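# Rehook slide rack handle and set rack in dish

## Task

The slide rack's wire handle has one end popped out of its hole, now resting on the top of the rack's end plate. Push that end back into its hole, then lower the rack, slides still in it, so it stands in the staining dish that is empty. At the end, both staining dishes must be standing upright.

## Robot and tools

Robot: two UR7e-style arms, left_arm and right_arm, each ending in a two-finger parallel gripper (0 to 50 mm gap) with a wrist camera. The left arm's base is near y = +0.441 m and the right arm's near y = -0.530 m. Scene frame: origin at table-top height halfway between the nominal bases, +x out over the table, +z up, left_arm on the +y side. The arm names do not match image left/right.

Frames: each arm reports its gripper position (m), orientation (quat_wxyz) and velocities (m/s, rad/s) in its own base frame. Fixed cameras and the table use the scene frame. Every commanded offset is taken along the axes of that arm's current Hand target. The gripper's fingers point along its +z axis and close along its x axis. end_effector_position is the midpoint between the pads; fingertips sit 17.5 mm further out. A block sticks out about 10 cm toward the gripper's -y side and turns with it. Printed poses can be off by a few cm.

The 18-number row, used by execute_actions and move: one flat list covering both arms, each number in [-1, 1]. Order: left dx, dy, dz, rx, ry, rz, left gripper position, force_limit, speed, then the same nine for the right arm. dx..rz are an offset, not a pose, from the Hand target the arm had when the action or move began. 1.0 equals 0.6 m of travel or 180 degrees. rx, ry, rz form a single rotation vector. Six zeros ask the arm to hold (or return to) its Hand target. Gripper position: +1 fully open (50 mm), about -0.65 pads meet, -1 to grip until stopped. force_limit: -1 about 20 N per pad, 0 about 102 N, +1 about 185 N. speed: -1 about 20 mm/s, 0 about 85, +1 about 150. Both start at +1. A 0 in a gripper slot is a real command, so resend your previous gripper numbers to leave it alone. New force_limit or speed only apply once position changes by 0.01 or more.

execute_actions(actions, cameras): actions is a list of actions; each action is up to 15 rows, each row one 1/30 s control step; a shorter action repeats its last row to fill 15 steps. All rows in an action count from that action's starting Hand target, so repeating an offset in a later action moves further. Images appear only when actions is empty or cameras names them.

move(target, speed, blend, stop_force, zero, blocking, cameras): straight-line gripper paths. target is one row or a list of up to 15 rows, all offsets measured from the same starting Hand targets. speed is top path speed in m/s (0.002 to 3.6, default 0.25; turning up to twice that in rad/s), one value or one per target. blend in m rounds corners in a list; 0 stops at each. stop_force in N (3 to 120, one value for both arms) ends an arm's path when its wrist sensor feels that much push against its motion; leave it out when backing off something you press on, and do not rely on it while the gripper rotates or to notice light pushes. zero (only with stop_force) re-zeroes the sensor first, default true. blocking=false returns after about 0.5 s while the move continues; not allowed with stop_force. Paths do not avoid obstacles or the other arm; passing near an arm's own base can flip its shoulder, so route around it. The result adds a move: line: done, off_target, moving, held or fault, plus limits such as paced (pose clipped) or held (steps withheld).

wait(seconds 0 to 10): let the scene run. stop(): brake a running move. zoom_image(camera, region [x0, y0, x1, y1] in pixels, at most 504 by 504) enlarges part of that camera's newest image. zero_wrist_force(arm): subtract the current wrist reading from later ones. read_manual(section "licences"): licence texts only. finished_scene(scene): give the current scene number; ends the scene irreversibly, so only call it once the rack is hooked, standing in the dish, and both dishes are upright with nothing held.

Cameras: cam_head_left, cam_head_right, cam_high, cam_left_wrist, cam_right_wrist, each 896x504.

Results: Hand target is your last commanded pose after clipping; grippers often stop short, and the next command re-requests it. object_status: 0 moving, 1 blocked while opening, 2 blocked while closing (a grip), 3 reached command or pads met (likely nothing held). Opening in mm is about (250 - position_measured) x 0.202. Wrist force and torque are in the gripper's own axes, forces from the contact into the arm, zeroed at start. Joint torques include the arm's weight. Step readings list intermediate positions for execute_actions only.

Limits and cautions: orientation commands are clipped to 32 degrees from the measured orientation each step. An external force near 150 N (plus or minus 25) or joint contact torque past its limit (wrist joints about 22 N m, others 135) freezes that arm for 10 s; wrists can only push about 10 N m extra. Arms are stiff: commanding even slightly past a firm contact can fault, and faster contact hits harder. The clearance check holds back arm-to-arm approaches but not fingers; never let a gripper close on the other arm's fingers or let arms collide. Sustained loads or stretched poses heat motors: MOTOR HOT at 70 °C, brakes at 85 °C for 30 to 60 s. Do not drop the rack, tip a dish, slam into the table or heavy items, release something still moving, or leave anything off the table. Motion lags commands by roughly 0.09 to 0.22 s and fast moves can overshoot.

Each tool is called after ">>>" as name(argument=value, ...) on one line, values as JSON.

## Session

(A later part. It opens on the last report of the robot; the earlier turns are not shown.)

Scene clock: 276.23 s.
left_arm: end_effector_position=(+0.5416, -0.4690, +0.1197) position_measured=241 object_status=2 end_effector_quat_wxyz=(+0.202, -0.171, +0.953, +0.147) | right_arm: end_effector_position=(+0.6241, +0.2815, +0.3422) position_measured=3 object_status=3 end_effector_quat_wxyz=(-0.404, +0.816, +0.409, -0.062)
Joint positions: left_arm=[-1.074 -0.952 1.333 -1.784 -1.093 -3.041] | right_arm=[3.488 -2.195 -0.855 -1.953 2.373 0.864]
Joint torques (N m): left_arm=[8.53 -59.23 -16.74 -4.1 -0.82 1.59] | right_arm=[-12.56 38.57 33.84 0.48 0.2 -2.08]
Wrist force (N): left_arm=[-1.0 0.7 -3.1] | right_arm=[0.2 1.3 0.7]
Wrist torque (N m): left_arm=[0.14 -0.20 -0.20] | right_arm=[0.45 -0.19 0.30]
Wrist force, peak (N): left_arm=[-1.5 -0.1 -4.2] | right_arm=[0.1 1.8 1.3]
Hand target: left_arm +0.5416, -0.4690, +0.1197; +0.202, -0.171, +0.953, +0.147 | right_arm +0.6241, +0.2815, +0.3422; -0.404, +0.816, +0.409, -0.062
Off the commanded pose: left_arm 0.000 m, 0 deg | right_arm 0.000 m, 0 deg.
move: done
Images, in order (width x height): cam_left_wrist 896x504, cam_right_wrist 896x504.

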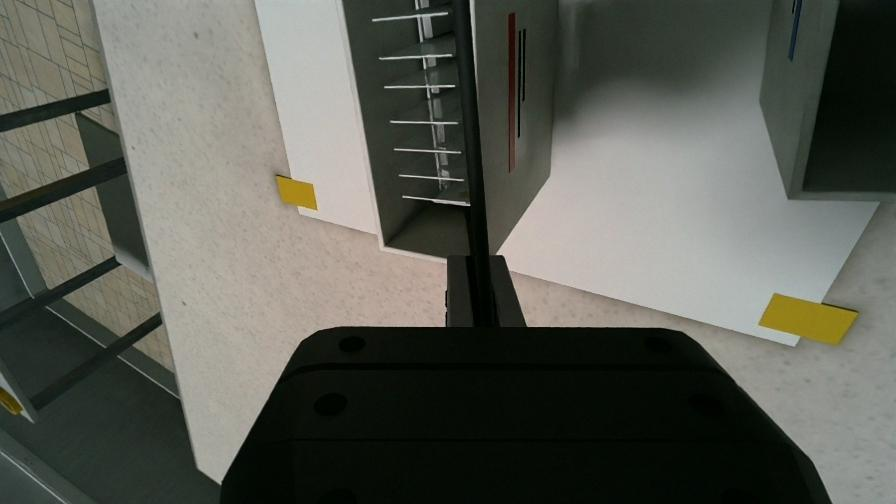

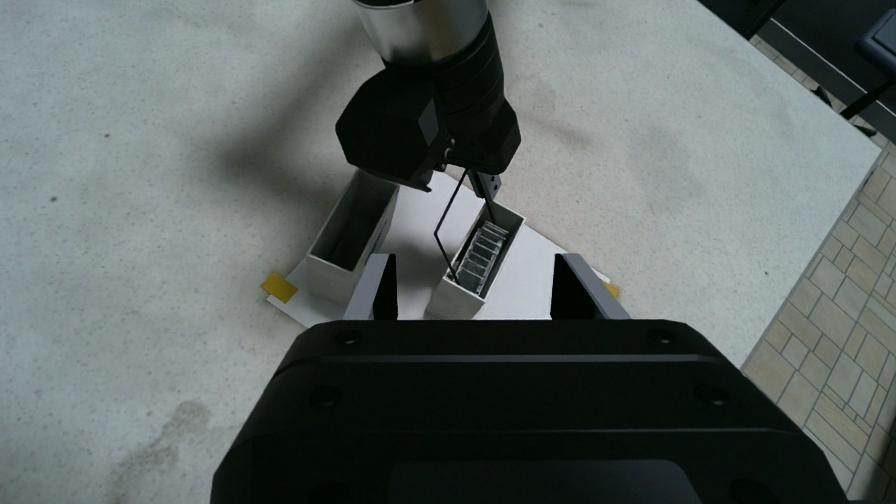

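>>> move(target=[0.00388,0.00369,0.00886,0.017,0.0015,-0.0081,-1,-0.8,-0.6, 0,0,0,0,0,0,1,1,1], speed=0.05, stop_force=8, cameras=["cam_left_wrist","cam_right_wrist"])

>>> zoom_image(camera="cam_left_wrist", region=[400, 150, 510, 260])

>>> zoom_image(camera="cam_right_wrist", region=[430, 180, 540, 290])

Scene clock: 281.13 s.
left_arm: end_effector_position=(+0.5406, -0.4657, +0.1145) position_measured=241 object_status=2 end_effector_quat_wxyz=(+0.206, -0.178, +0.955, +0.119) | right_arm: end_effector_position=(+0.6241, +0.2815, +0.3422) position_measured=3 object_status=3 end_effector_quat_wxyz=(-0.404, +0.816, +0.409, -0.062)
Joint positions: left_arm=[-1.07 -0.982 1.405 -1.887 -1.102 -3.034] | right_arm=[3.488 -2.195 -0.855 -1.953 2.373 0.864]
Joint torques (N m): left_arm=[8.31 -58.64 -17.02 -4.31 -0.84 1.62] | right_arm=[-12.3 37.92 33.71 0.36 0.2 -2.07]
Wrist force (N): left_arm=[-0.9 0.2 -2.2] | right_arm=[0.5 1.5 0.9]
Wrist torque (N m): left_arm=[0.13 -0.20 -0.25] | right_arm=[0.47 -0.22 0.30]
Wrist force, peak (N): left_arm=[-1.6 1.1 -3.6] | right_arm=[0.4 1.5 1.4]
Hand target: left_arm +0.5406, -0.4657, +0.1145; +0.206, -0.178, +0.955, +0.119 | right_arm +0.6241, +0.2815, +0.3422; -0.404, +0.816, +0.409, -0.062
Off the commanded pose: left_arm 0.000 m, 0 deg | right_arm 0.000 m, 0 deg.
move: done
Images, in order (width x height): cam_left_wrist 896x504, cam_right_wrist 896x504.

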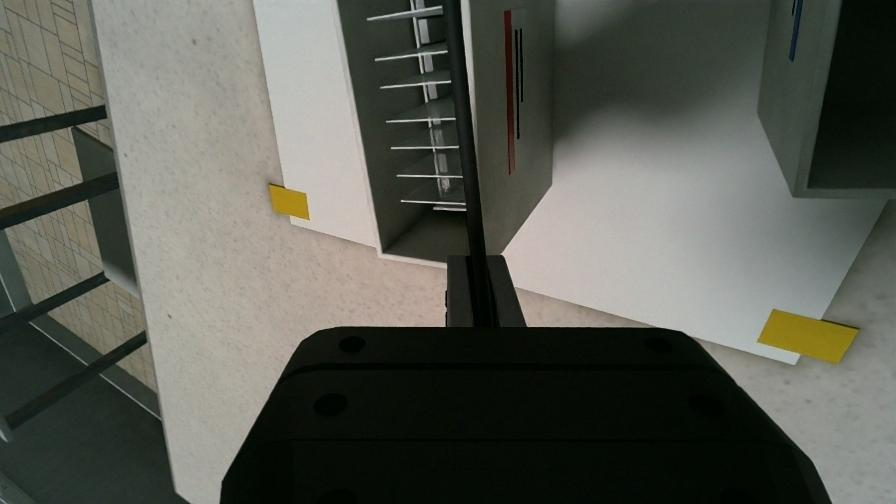

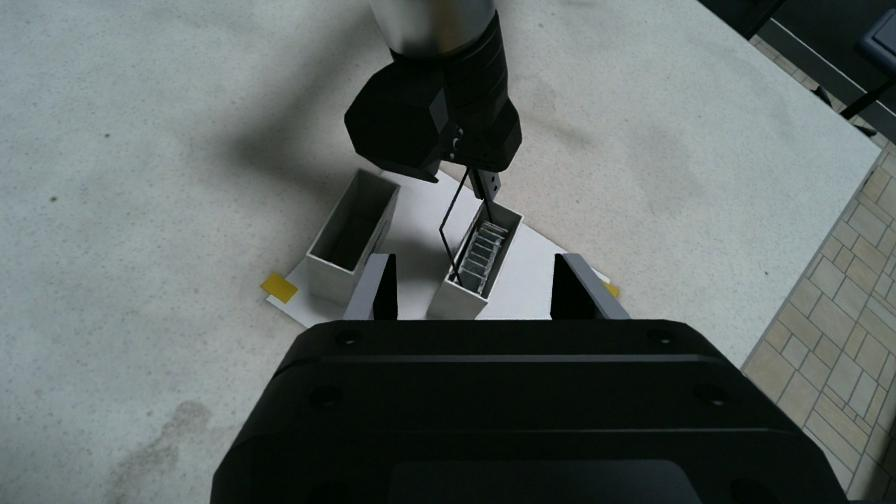

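Scaled by 4.582 from the camera's 896x504 image, which has a finer 1280x720 frame.

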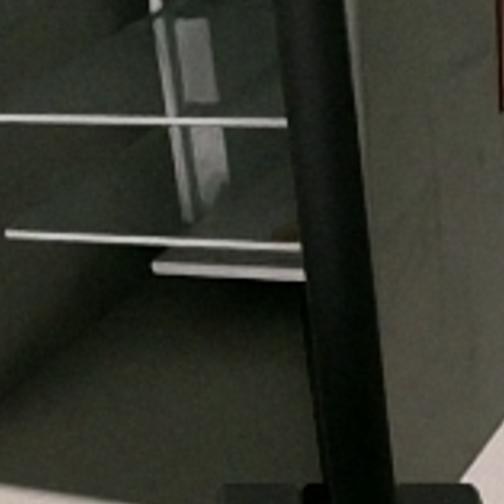

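Scaled by 4.582 from the camera's 896x504 image, which has a finer 1280x720 frame.

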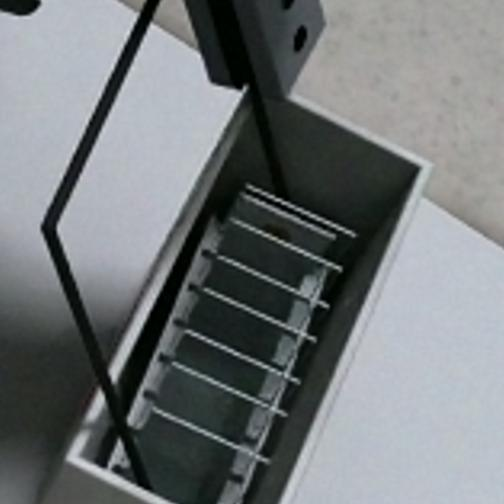

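>>> move(target=[0,-0.0049,0.0007,0.0222,0,0,-1,-0.8,-0.6, 0,0,0,0,0,0,1,1,1], speed=0.05, cameras=["cam_left_wrist","cam_right_wrist"])

>>> zoom_image(camera="cam_left_wrist", region=[400, 150, 510, 260])

>>> zoom_image(camera="cam_right_wrist", region=[430, 180, 540, 290])

Scene clock: 287.30 s.
left_arm: end_effector_position=(+0.5418, -0.4683, +0.1137) position_measured=241 object_status=2 end_effector_quat_wxyz=(+0.212, -0.171, +0.958, +0.085) | right_arm: end_effector_position=(+0.6241, +0.2815, +0.3422) position_measured=3 object_status=3 end_effector_quat_wxyz=(-0.404, +0.816, +0.409, -0.062)
Joint positions: left_arm=[-1.067 -1.008 1.466 -2.001 -1.111 -2.997] | right_arm=[3.488 -2.195 -0.855 -1.953 2.373 0.864]
Joint torques (N m): left_arm=[8.21 -58.52 -18.2 -5 -0.83 1.81] | right_arm=[-12.28 39.09 33.8 0.47 0.19 -1.94]
Wrist force (N): left_arm=[-1.1 1.3 -1.0] | right_arm=[0.2 1.3 1.1]
Wrist torque (N m): left_arm=[-0.05 -0.14 -0.25] | right_arm=[0.45 -0.18 0.30]
Wrist force, peak (N): left_arm=[-1.6 0.4 -3.1] | right_arm=[0.3 1.7 1.3]
Hand target: left_arm +0.5419, -0.4683, +0.1137; +0.212, -0.171, +0.959, +0.085 | right_arm +0.6241, +0.2815, +0.3422; -0.404, +0.816, +0.409, -0.062
Off the commanded pose: left_arm 0.000 m, 0 deg | right_arm 0.000 m, 0 deg.
move: done
Images, in order (width x height): cam_left_wrist 896x504, cam_right_wrist 896x504.

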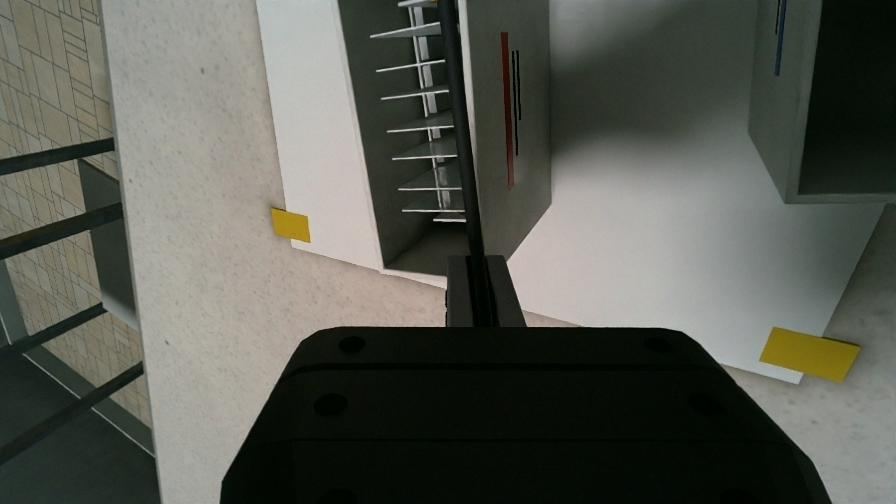

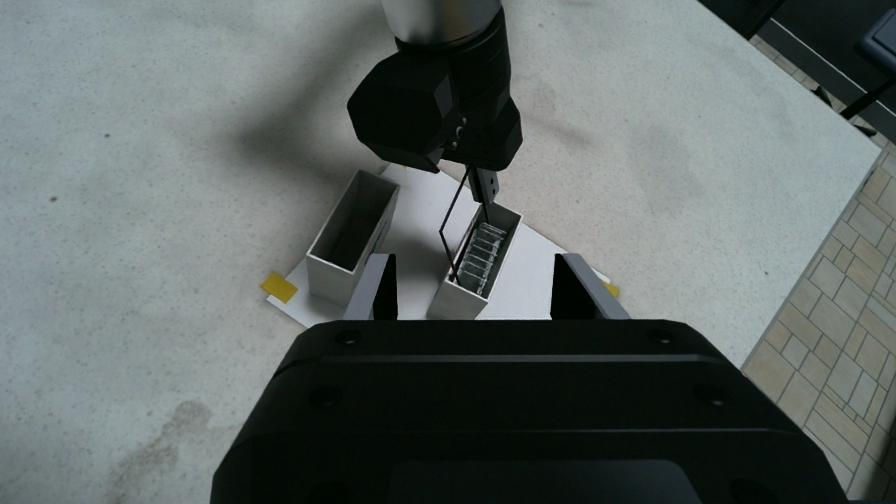

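Scaled by 4.582 from the camera's 896x504 image, which has a finer 1280x720 frame.

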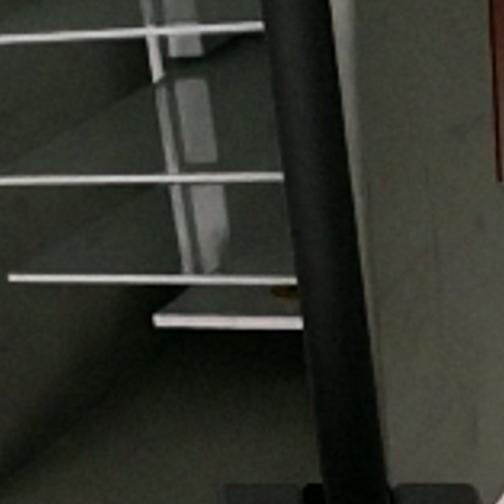

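Scaled by 4.582 from the camera's 896x504 image, which has a finer 1280x720 frame.

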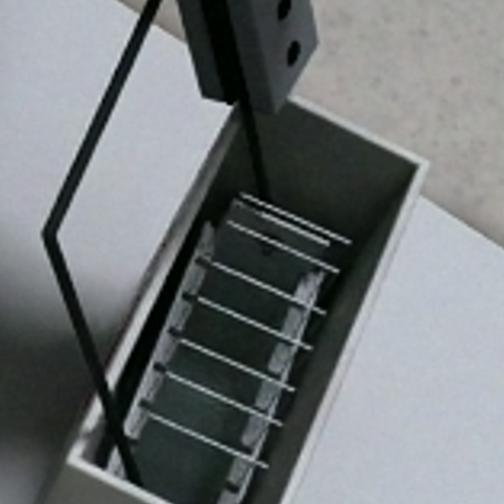

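>>> zoom_image(camera="cam_right_wrist", region=[470, 200, 520, 250])

>>> zoom_image(camera="cam_left_wrist", region=[430, 190, 490, 250])

Scaled by 10.080 from the camera's 896x504 image, which has a finer 1280x720 frame.

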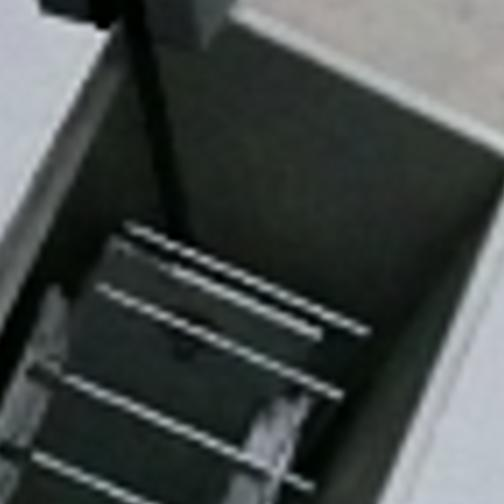

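Scaled by 8.400 from the camera's 896x504 image, which has a finer 1280x720 frame.

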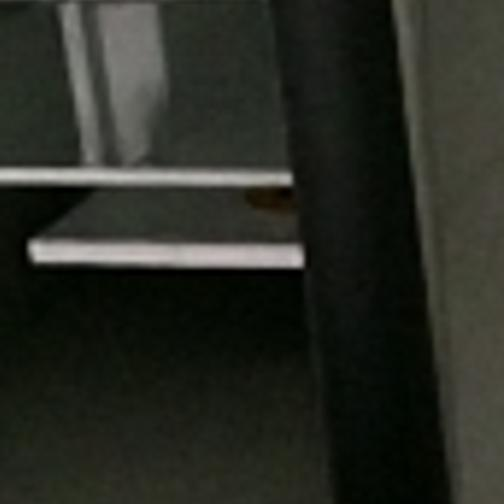

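>>> move(target=[0,0,0,0,0,0,-1,-0.8,-0.6, 0.02,-0.03,0.15,0,0,0,1,1,1], speed=0.2, cameras=["cam_right_wrist"])

>>> zoom_image(camera="cam_right_wrist", region=[430, 150, 550, 270])

Scene clock: 294.73 s.
left_arm: end_effector_position=(+0.5419, -0.4683, +0.1137) position_measured=241 object_status=2 end_effector_quat_wxyz=(+0.212, -0.171, +0.959, +0.085) | right_arm: end_effector_position=(+0.5820, +0.3509, +0.2977) position_measured=3 object_status=3 end_effector_quat_wxyz=(-0.404, +0.816, +0.409, -0.062)
Joint positions: left_arm=[-1.067 -1.008 1.466 -2.001 -1.111 -2.997] | right_arm=[3.599 -2.113 -1.127 -1.648 2.398 1.022]
Joint torques (N m): left_arm=[8.12 -58.72 -18.09 -5.13 -0.88 1.55] | right_arm=[13.79 63.27 18.95 5.2 3.62 2.64]
Wrist force (N): left_arm=[-1.3 0.9 -0.8] | right_arm=[0.5 1.4 1.2]
Wrist torque (N m): left_arm=[-0.08 -0.11 -0.24] | right_arm=[0.44 -0.23 0.21]
Wrist force, peak (N): left_arm=[-1.3 1.4 -1.1] | right_arm=[0.8 1.1 2.8]
Hand target: left_arm +0.5419, -0.4683, +0.1137; +0.212, -0.171, +0.959, +0.085 | right_arm +0.5820, +0.3509, +0.2977; -0.404, +0.816, +0.409, -0.062
Off the commanded pose: left_arm 0.000 m, 0 deg | right_arm 0.000 m, 0 deg.
move: done
Images, in order (width x height): cam_right_wrist 896x504.

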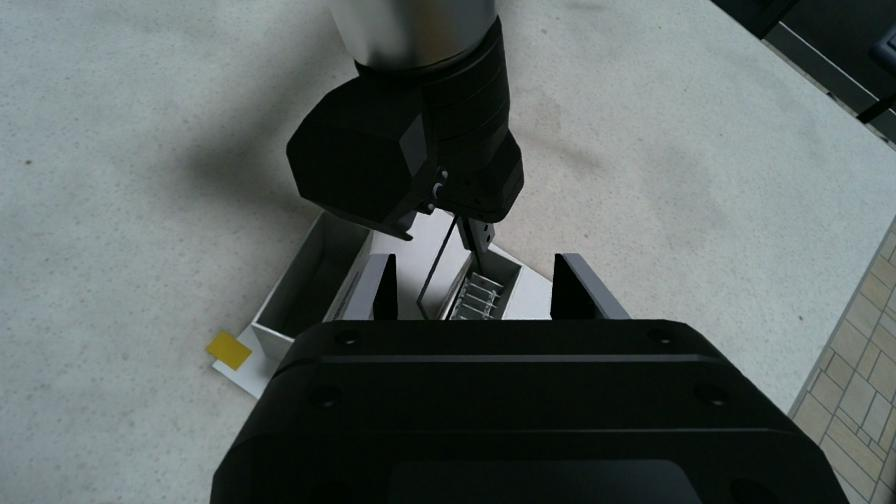

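Scaled by 4.200 from the camera's 896x504 image, which has a finer 1280x720 frame.

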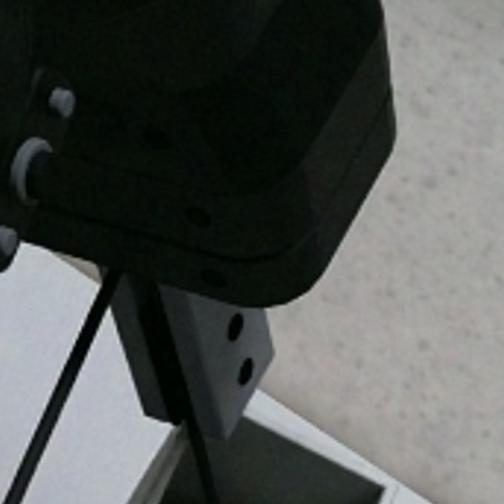

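>>> zoom_image(camera="cam_right_wrist", region=[440, 240, 530, 320])

>>> zoom_image(camera="cam_right_wrist", region=[465, 255, 510, 300])

Scaled by 5.600 from the camera's 896x504 image, which has a finer 1280x720 frame.

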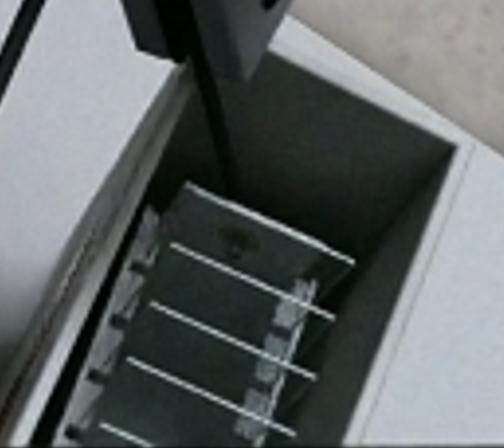

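Scaled by 11.200 from the camera's 896x504 image, which has a finer 1280x720 frame.

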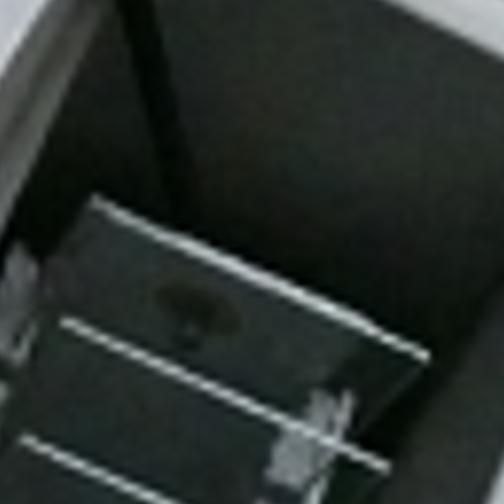

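>>> move(target=[0,-0.0043,0.0007,0.0194,0,0,-1,-0.8,-0.6, 0,0,0,0,0,0,1,1,1], speed=0.05, stop_force=6, cameras=["cam_right_wrist","cam_left_wrist"])

>>> zoom_image(camera="cam_right_wrist", region=[465, 255, 510, 300])

>>> zoom_image(camera="cam_left_wrist", region=[400, 170, 500, 270])

Scene clock: 301.17 s.
left_arm: end_effector_position=(+0.5429, -0.4706, +0.1131) position_measured=241 object_status=2 end_effector_quat_wxyz=(+0.217, -0.164, +0.961, +0.056) | right_arm: end_effector_position=(+0.5820, +0.3509, +0.2977) position_measured=3 object_status=3 end_effector_quat_wxyz=(-0.404, +0.816, +0.409, -0.062)
Joint positions: left_arm=[-1.064 -1.028 1.517 -2.101 -1.121 -2.964] | right_arm=[3.6 -2.113 -1.127 -1.648 2.398 1.022]
Joint torques (N m): left_arm=[7.37 -56.53 -16.73 -5.33 -1.28 1.59] | right_arm=[13.92 62.79 18.6 5.13 3.63 2.6]
Wrist force (N): left_arm=[-2.5 2.4 -3.4] | right_arm=[0.6 1.4 1.3]
Wrist torque (N m): left_arm=[-0.13 -0.19 -0.25] | right_arm=[0.45 -0.23 0.21]
Wrist force, peak (N): left_arm=[-2.9 2.5 -4.0] | right_arm=[0.6 2.0 1.3]
Hand target: left_arm +0.5429, -0.4706, +0.1131; +0.217, -0.164, +0.961, +0.056 | right_arm +0.5820, +0.3509, +0.2977; -0.404, +0.816, +0.409, -0.062
Off the commanded pose: left_arm 0.000 m, 0 deg | right_arm 0.000 m, 0 deg.
move: done
Images, in order (width x height): cam_left_wrist 896x504, cam_right_wrist 896x504.

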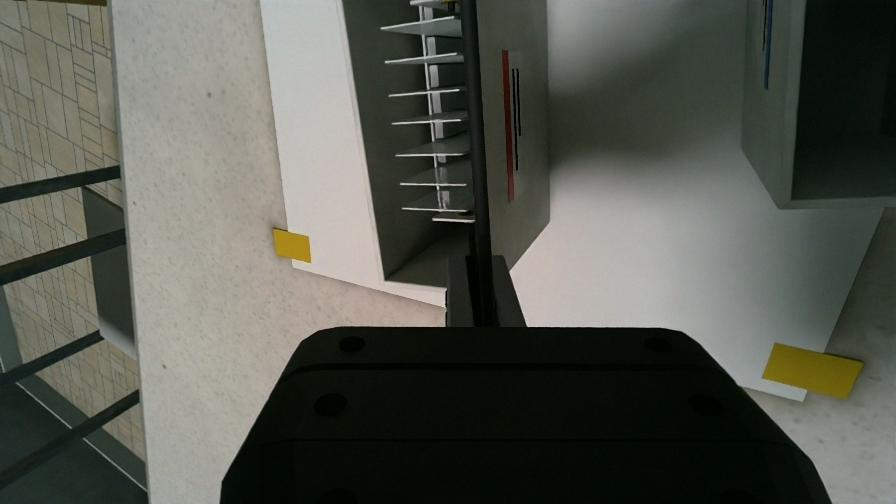

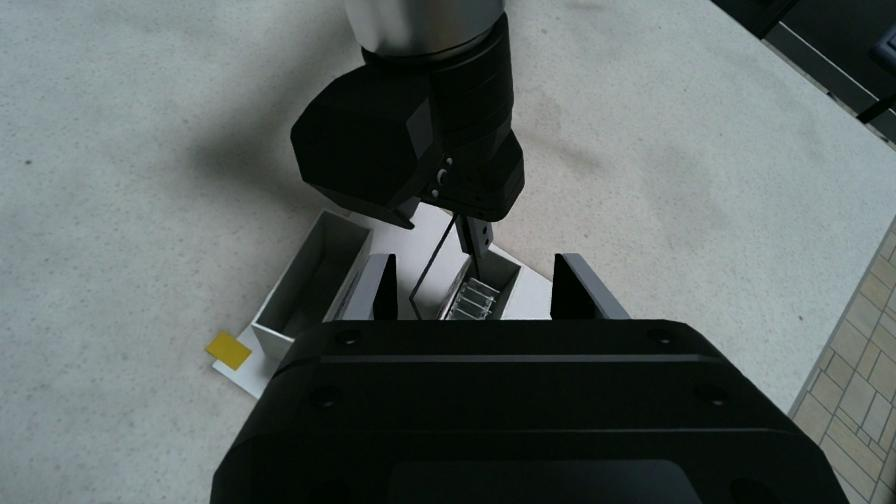

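Scaled by 11.200 from the camera's 896x504 image, which has a finer 1280x720 frame.

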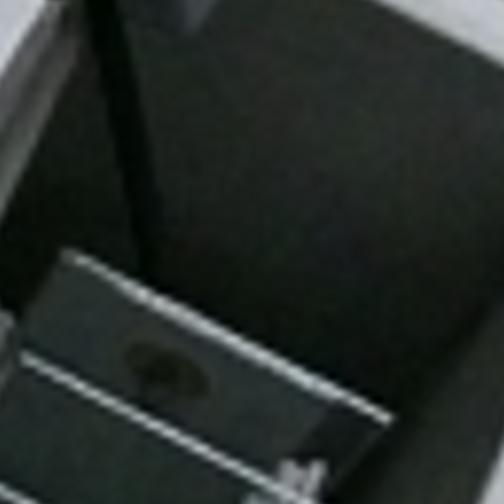

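Scaled by 5.040 from the camera's 896x504 image, which has a finer 1280x720 frame.

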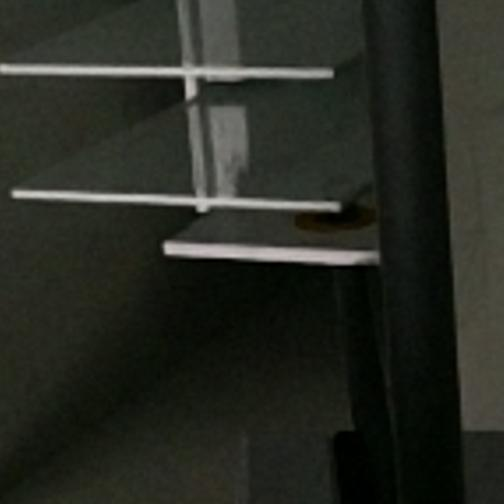

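>>> move(target=[0,0.001,0,0,0,0,1,-0.8,-0.6, 0,0,0,0,0,0,1,1,1], speed=0.1)

>>> move(target=[[0,0,-0.15,0,0,0,1,-0.8,-0.6, 0,0,0,0,0,0,1,1,1],[0,0.1,-0.3,0,0,0,1,-0.8,-0.6, 0,0,0,0,0,0,1,1,1]], speed=0.25, blend=0.03, cameras=["cam_right_wrist","cam_left_wrist"])

>>> zoom_image(camera="cam_left_wrist", region=[380, 0, 560, 160])

>>> zoom_image(camera="cam_right_wrist", region=[400, 200, 550, 320])

Scene clock: 312.67 s.
left_arm: end_effector_position=(+0.5427, -0.4700, +0.1131) position_measured=3 object_status=3 end_effector_quat_wxyz=(+0.217, -0.164, +0.961, +0.056) | right_arm: end_effector_position=(+0.5820, +0.3509, +0.2977) position_measured=3 object_status=3 end_effector_quat_wxyz=(-0.404, +0.816, +0.409, -0.062)
Joint positions: left_arm=[-1.063 -1.029 1.519 -2.102 -1.121 -2.963] | right_arm=[3.6 -2.113 -1.127 -1.648 2.398 1.022]
Joint torques (N m): left_arm=[8.54 -58.57 -18.02 -5.21 2.52 1.58] | right_arm=[14.08 62.32 18.41 5.11 3.65 2.47]
Wrist force (N): left_arm=[0.1 -0.4 -0.2] | right_arm=[0.6 1.6 1.3]
Wrist torque (N m): left_arm=[-0.09 -0.09 -0.22] | right_arm=[0.46 -0.25 0.22]
Wrist force, peak (N): left_arm=[-3.0 2.5 -3.8] | right_arm=[0.6 1.9 1.4]
Hand target: left_arm +0.5427, -0.4700, +0.1131; +0.217, -0.164, +0.961, +0.056 | right_arm +0.5820, +0.3509, +0.2977; -0.404, +0.816, +0.409, -0.062
Off the commanded pose: left_arm 0.000 m, 0 deg | right_arm 0.000 m, 0 deg.
move: done

Scene clock: 314.20 s.
left_arm: end_effector_position=(+0.4508, -0.4459, +0.2771) position_measured=3 object_status=3 end_effector_quat_wxyz=(+0.217, -0.164, +0.961, +0.056) | right_arm: end_effector_position=(+0.5820, +0.3509, +0.2977) position_measured=3 object_status=3 end_effector_quat_wxyz=(-0.404, +0.816, +0.409, -0.062)
Joint positions: left_arm=[-1.179 -1.331 1.494 -1.719 -1.119 -3.092] | right_arm=[3.6 -2.113 -1.127 -1.648 2.398 1.022]
Joint torques (N m): left_arm=[-8.95 -48.26 -20.41 -1.17 -0.46 -2.39] | right_arm=[13.88 62.59 18.25 5.11 3.56 2.39]
Wrist force (N): left_arm=[-0.2 -0.2 0.1] | right_arm=[0.6 1.5 0.9]
Wrist torque (N m): left_arm=[-0.08 -0.05 0.00] | right_arm=[0.46 -0.24 0.21]
Wrist force, peak (N): left_arm=[-0.3 -0.4 2.0] | right_arm=[0.7 1.9 1.3]
Hand target: left_arm +0.4507, -0.4458, +0.2773; +0.217, -0.164, +0.961, +0.056 | right_arm +0.5820, +0.3509, +0.2977; -0.404, +0.816, +0.409, -0.062
Off the commanded pose: left_arm 0.000 m, 0 deg | right_arm 0.000 m, 0 deg.
move: done
Images, in order (width x height): cam_left_wrist 896x504, cam_right_wrist 896x504.

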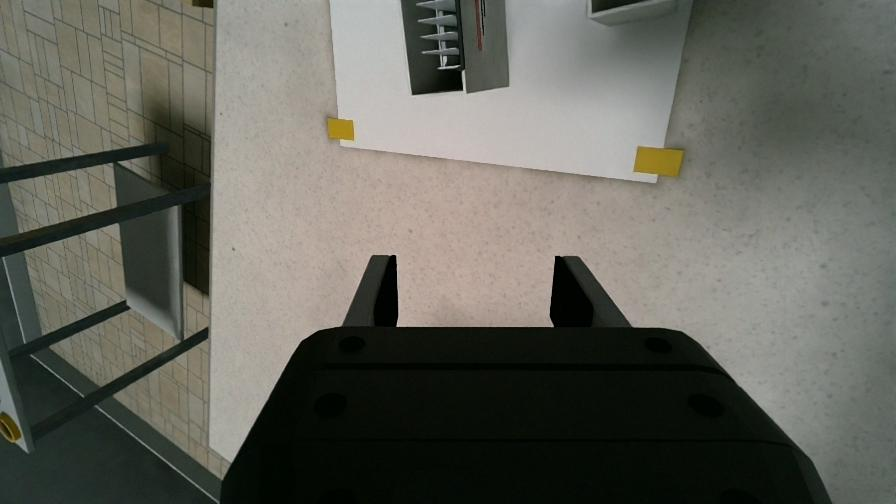

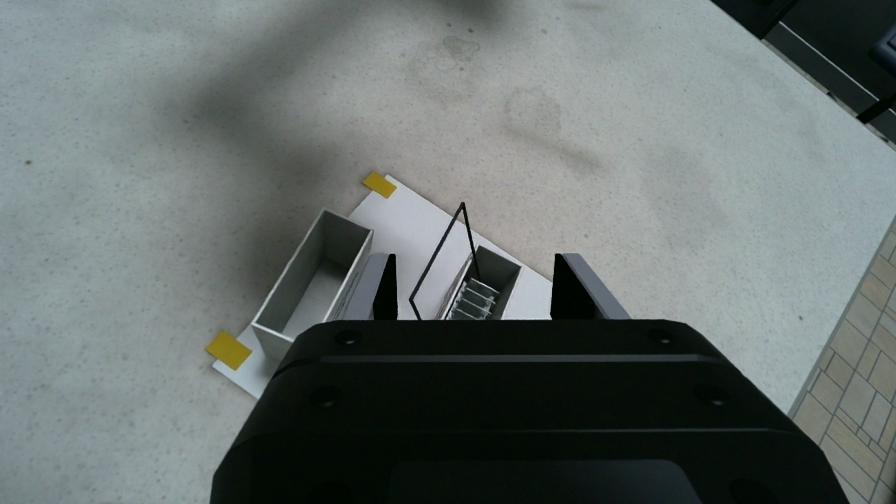

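Scaled by 2.800 from the camera's 896x504 image, which has a finer 1280x720 frame.

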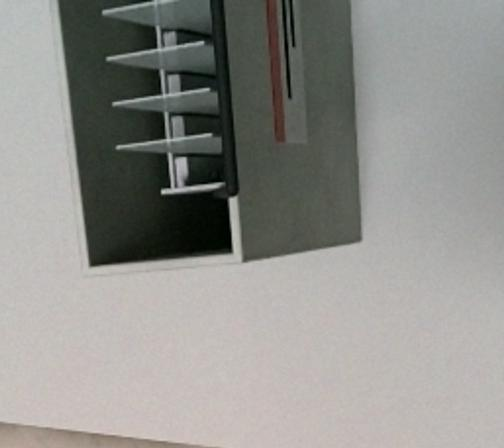

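Scaled by 3.360 from the camera's 896x504 image, which has a finer 1280x720 frame.

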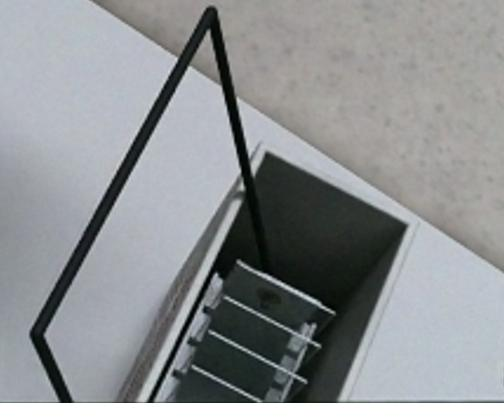

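>>> move(target=[[-0.182,0.361,0.108,0,0,0,1,-0.8,-0.6, 0,0,0,0,0,0,1,1,1],[-0.182,0.361,0.108,0,0,0,1,-0.8,-0.6, -0.0488,-0.0362,0.2317,-0.3142,0.1475,0.1168,1,1,1]], speed=0.4, blend=0.03, cameras=["cam_right_wrist"])

>>> zoom_image(camera="cam_right_wrist", region=[330, 60, 630, 330])

Scene clock: 328.57 s.
left_arm: end_effector_position=(+0.4959, -0.1989, +0.2744) position_measured=3 object_status=3 end_effector_quat_wxyz=(+0.217, -0.164, +0.961, +0.056) | right_arm: end_effector_position=(+0.4893, +0.4218, +0.2138) position_measured=3 object_status=3 end_effector_quat_wxyz=(-0.037, +0.958, +0.142, +0.248)
Joint positions: left_arm=[-0.85 -1.657 1.895 -1.95 -1.14 -2.729] | right_arm=[4.201 -1.747 -1.865 -0.72 1.229 2.268]
Joint torques (N m): left_arm=[8.42 -33.89 -20.59 -5.51 -0.65 1.68] | right_arm=[12.33 17.92 33.79 1.44 -2.59 2.47]
Wrist force (N): left_arm=[0.1 0.1 -0.1] | right_arm=[0.5 1.0 0.1]
Wrist torque (N m): left_arm=[-0.04 -0.10 -0.21] | right_arm=[0.25 -0.16 0.07]
Wrist force, peak (N): left_arm=[-1.1 2.8 1.1] | right_arm=[0.5 1.9 1.4]
Hand target: left_arm +0.4959, -0.1989, +0.2744; +0.217, -0.164, +0.961, +0.056 | right_arm +0.4893, +0.4218, +0.2138; -0.037, +0.958, +0.142, +0.248
Off the commanded pose: left_arm 0.000 m, 0 deg | right_arm 0.000 m, 0 deg.
move: done
Images, in order (width x height): cam_right_wrist 896x504.

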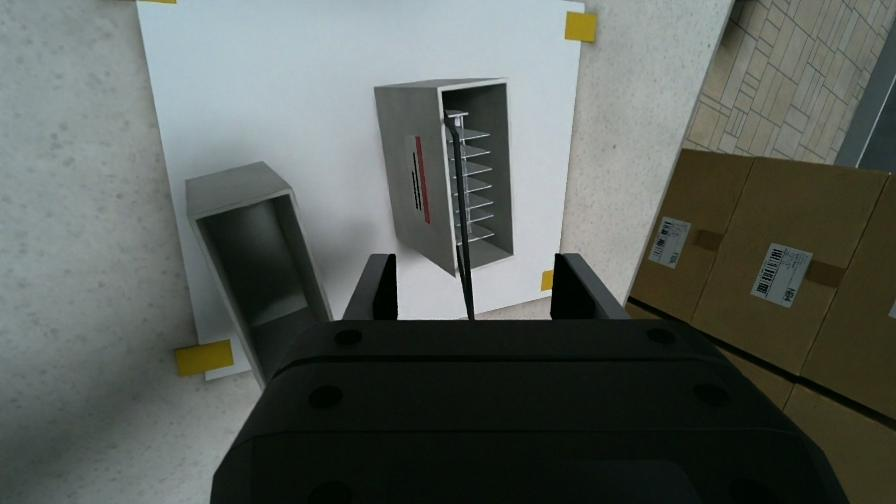

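Scaled by 1.680 from the camera's 896x504 image, which has a finer 1280x720 frame.

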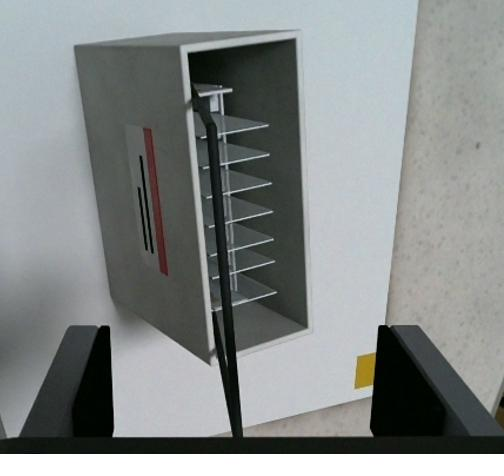

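>>> move(target=[0,0,0,0,0,0,1,-0.8,-0.6, -0.0017,-0.0033,0.112,0,-0.0122,-0.031,1,-0.4,-0.5], speed=0.2, stop_force=12, cameras=["cam_right_wrist"])

>>> zoom_image(camera="cam_right_wrist", region=[330, 60, 630, 330])

Scene clock: 335.83 s.
left_arm: end_effector_position=(+0.4959, -0.1989, +0.2744) position_measured=3 object_status=3 end_effector_quat_wxyz=(+0.217, -0.164, +0.961, +0.056) | right_arm: end_effector_position=(+0.5191, +0.4329, +0.1545) position_measured=3 object_status=3 end_effector_quat_wxyz=(-0.022, +0.954, +0.189, +0.231)
Joint positions: left_arm=[-0.85 -1.657 1.895 -1.95 -1.14 -2.729] | right_arm=[4.153 -1.891 -1.833 -0.626 1.269 2.135]
Joint torques (N m): left_arm=[7.94 -33.47 -20.11 -5.3 -0.59 1.68] | right_arm=[-12.95 23.63 32.07 6.51 0.83 -2.59]
Wrist force (N): left_arm=[-0.1 -0.2 0.2] | right_arm=[0.3 0.8 0.3]
Wrist torque (N m): left_arm=[-0.10 -0.06 -0.21] | right_arm=[0.21 -0.12 0.17]
Wrist force, peak (N): left_arm=[0.1 -0.3 0.4] | right_arm=[0.3 0.8 1.3]
Hand target: left_arm +0.4959, -0.1989, +0.2744; +0.217, -0.164, +0.961, +0.056 | right_arm +0.5191, +0.4329, +0.1545; -0.022, +0.954, +0.189, +0.231
Off the commanded pose: left_arm 0.000 m, 0 deg | right_arm 0.000 m, 0 deg.
move: done
Images, in order (width x height): cam_right_wrist 896x504.

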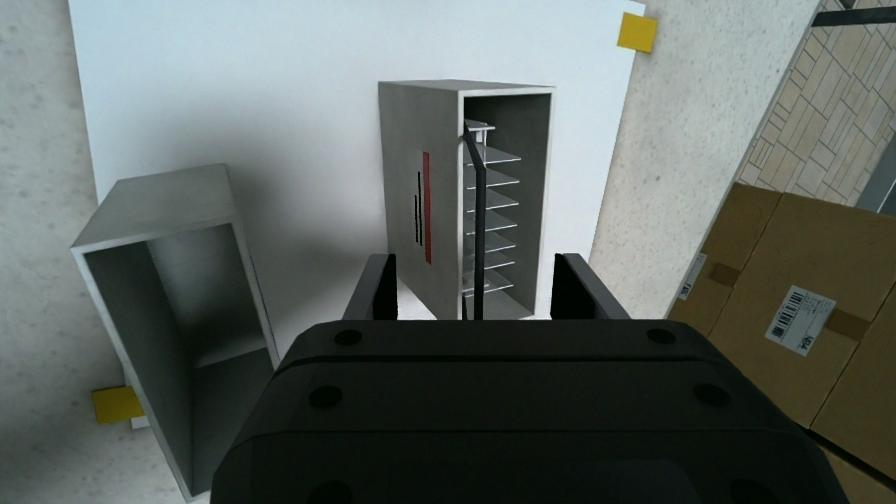

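Scaled by 1.680 from the camera's 896x504 image, which has a finer 1280x720 frame.

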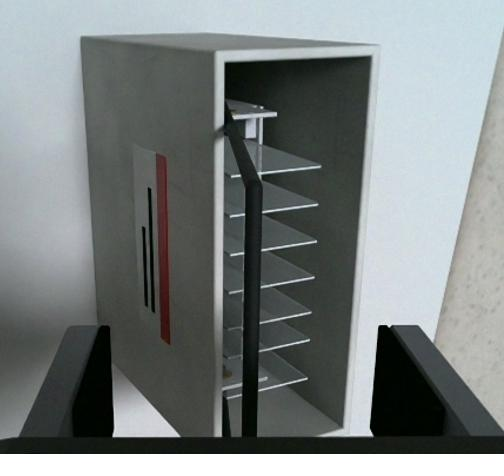

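>>> move(target=[0,0,0,0,0,0,1,-0.8,-0.6, 0,0,0.002,0,0,0,-1,-0.4,-0.5], speed=0.1, cameras=["cam_right_wrist"])

Scene clock: 338.90 s.
left_arm: end_effector_position=(+0.4959, -0.1989, +0.2744) position_measured=3 object_status=3 end_effector_quat_wxyz=(+0.217, -0.164, +0.961, +0.056) | right_arm: end_effector_position=(+0.5196, +0.4331, +0.1535) position_measured=245 object_status=2 end_effector_quat_wxyz=(-0.022, +0.954, +0.189, +0.231)
Joint positions: left_arm=[-0.85 -1.657 1.895 -1.95 -1.14 -2.729] | right_arm=[4.153 -1.893 -1.832 -0.624 1.269 2.134]
Joint torques (N m): left_arm=[8.33 -33.74 -20.28 -5.48 -0.58 1.48] | right_arm=[-13.02 23.48 32.28 6.52 0.88 -2.58]
Wrist force (N): left_arm=[0.1 -0.3 0.1] | right_arm=[0.3 0.8 0.2]
Wrist torque (N m): left_arm=[-0.10 -0.09 -0.21] | right_arm=[0.22 -0.11 0.17]
Wrist force, peak (N): left_arm=[-0.3 -0.2 0.4] | right_arm=[0.3 1.1 0.2]
Hand target: left_arm +0.4959, -0.1989, +0.2744; +0.217, -0.164, +0.961, +0.056 | right_arm +0.5196, +0.4331, +0.1535; -0.022, +0.954, +0.189, +0.231
Off the commanded pose: left_arm 0.000 m, 0 deg | right_arm 0.000 m, 0 deg.
move: done
Images, in order (width x height): cam_right_wrist 896x504.

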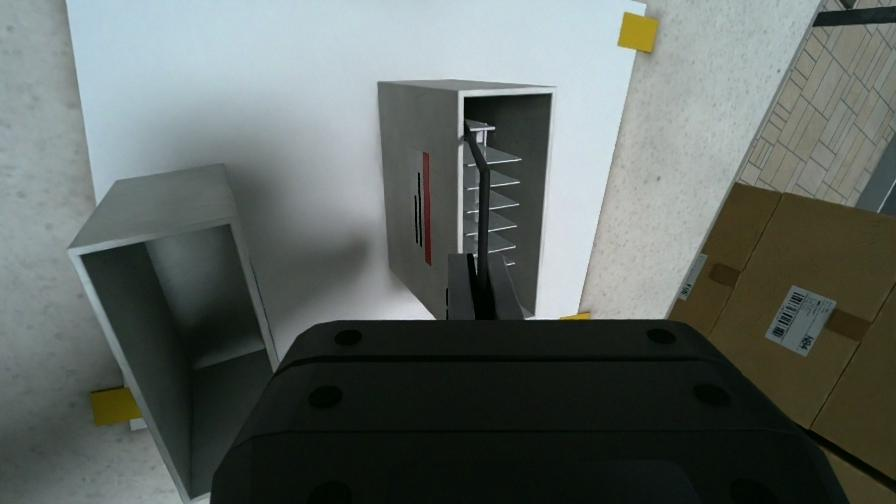

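>>> move(target=[[0,0,0,0,0,0,1,-0.8,-0.6, 0.0402,0.004,0.0038,0.0071,-0.0742,0.0017,-1,-0.4,-0.5],[0,0,0,0,0,0,1,-0.8,-0.6, 0.0777,0.0078,0.0168,0.0142,-0.1485,0.0033,-1,-0.4,-0.5]], speed=0.12, blend=0.003, cameras=["cam_right_wrist"])

>>> zoom_image(camera="cam_right_wrist", region=[380, 60, 580, 330])

Scene clock: 351.87 s.
left_arm: end_effector_position=(+0.4959, -0.1989, +0.2744) position_measured=3 object_status=3 end_effector_quat_wxyz=(+0.217, -0.164, +0.961, +0.056) | right_arm: end_effector_position=(+0.5640, +0.4464, +0.1656) position_measured=245 object_status=2 end_effector_quat_wxyz=(+0.000, +0.982, +0.189, +0.000)
Joint positions: left_arm=[-0.85 -1.657 1.895 -1.95 -1.14 -2.729] | right_arm=[3.997 -2.135 -1.256 -1.322 1.571 2.046]
Joint torques (N m): left_arm=[8.04 -33.75 -20.33 -5.48 -0.57 1.37] | right_arm=[-12.72 36.9 35.8 0.68 1.56 -2.62]
Wrist force (N): left_arm=[0.0 0.2 -0.3] | right_arm=[0.1 0.2 1.6]
Wrist torque (N m): left_arm=[-0.02 -0.09 -0.21] | right_arm=[0.11 -0.24 0.21]
Wrist force, peak (N): left_arm=[-0.1 -0.5 0.4] | right_arm=[0.1 0.2 1.6]
Hand target: left_arm +0.4959, -0.1989, +0.2744; +0.217, -0.164, +0.961, +0.056 | right_arm +0.5640, +0.4464, +0.1656; +0.000, +0.982, +0.189, +0.000
Off the commanded pose: left_arm 0.000 m, 0 deg | right_arm 0.000 m, 0 deg.
move: done
Images, in order (width x height): cam_right_wrist 896x504.

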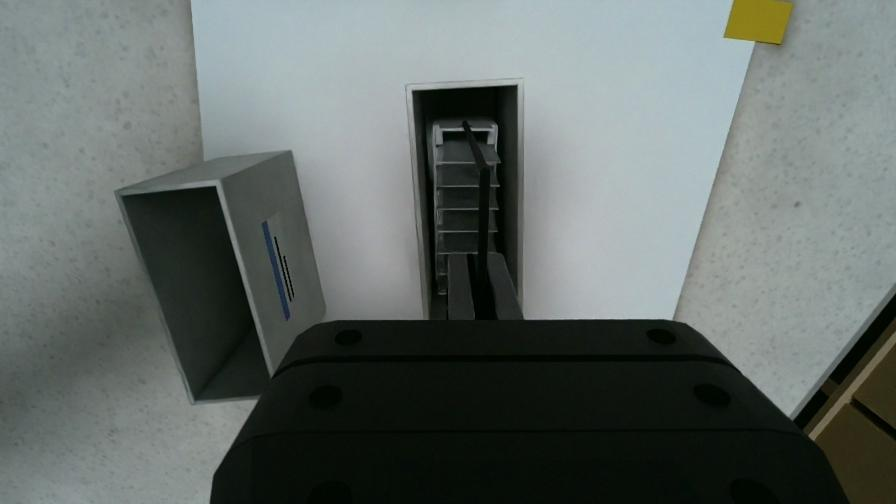

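Scaled by 1.867 from the camera's 896x504 image, which has a finer 1280x720 frame.

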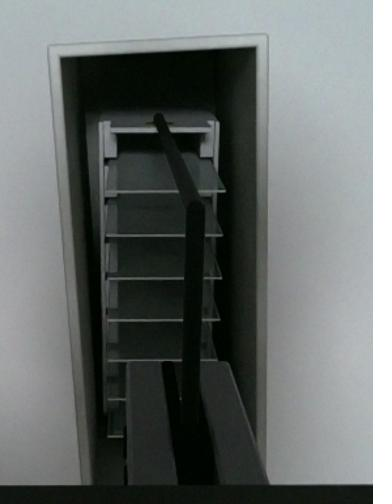

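>>> move(target=[0,0,0,0,0,0,1,-0.8,-0.6, 0,0,-0.1667,0,0,0,-1,-0.4,-0.5], speed=0.1, cameras=["cam_right_wrist","cam_high"])

>>> zoom_image(camera="cam_high", region=[340, 220, 500, 360])

>>> zoom_image(camera="cam_right_wrist", region=[80, 80, 580, 330])

Scene clock: 356.60 s.
left_arm: end_effector_position=(+0.4959, -0.1989, +0.2744) position_measured=3 object_status=3 end_effector_quat_wxyz=(+0.217, -0.164, +0.961, +0.056) | right_arm: end_effector_position=(+0.5641, +0.4464, +0.2655) position_measured=245 object_status=2 end_effector_quat_wxyz=(+0.000, +0.982, +0.189, +0.000)
Joint positions: left_arm=[-0.85 -1.657 1.895 -1.95 -1.14 -2.729] | right_arm=[3.997 -2.102 -1.051 -1.561 1.571 2.045]
Joint torques (N m): left_arm=[8.09 -33.15 -20.11 -5.4 -0.67 1.41] | right_arm=[-13.18 36.34 35.34 0.58 1.44 -2.64]
Wrist force (N): left_arm=[-0.1 -0.2 -0.1] | right_arm=[0.1 0.2 1.2]
Wrist torque (N m): left_arm=[-0.09 -0.07 -0.21] | right_arm=[0.12 -0.25 0.21]
Wrist force, peak (N): left_arm=[0.5 -0.4 0.0] | right_arm=[-0.1 0.2 2.7]
Hand target: left_arm +0.4959, -0.1989, +0.2744; +0.217, -0.164, +0.961, +0.056 | right_arm +0.5641, +0.4465, +0.2656; +0.000, +0.982, +0.189, +0.000
Off the commanded pose: left_arm 0.000 m, 0 deg | right_arm 0.000 m, 0 deg.
move: done
Images, in order (width x height): cam_high 896x504, cam_right_wrist 896x504.

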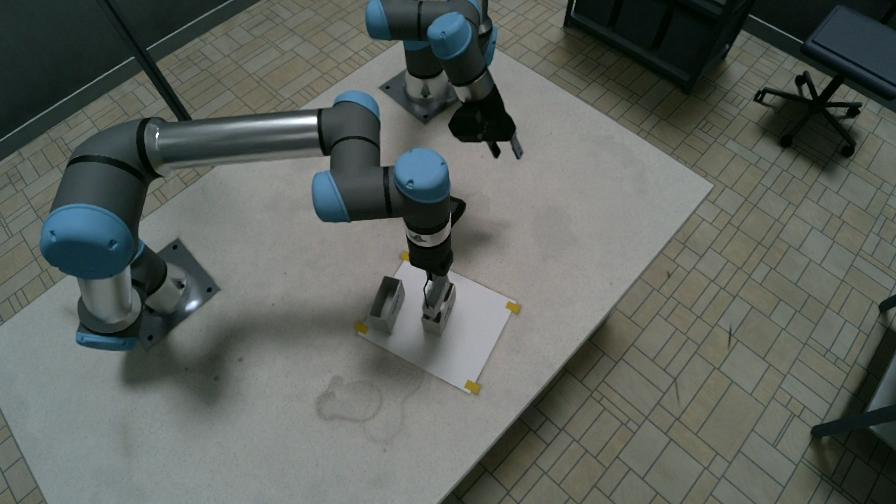

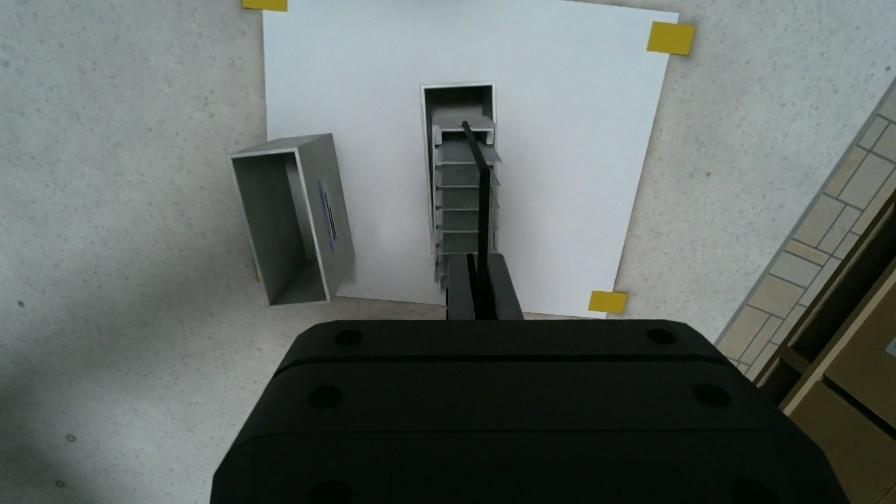

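Scaled by 3.150 from the camera's 896x504 image, which has a finer 1280x720 frame.

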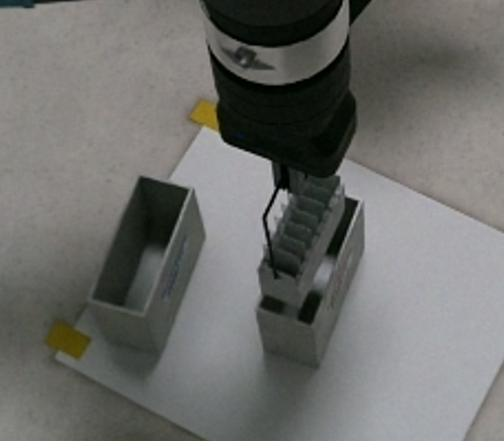

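Scaled by 1.008 from the camera's 896x504 image, which has a finer 1280x720 frame.

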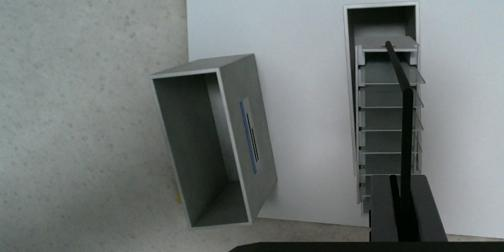

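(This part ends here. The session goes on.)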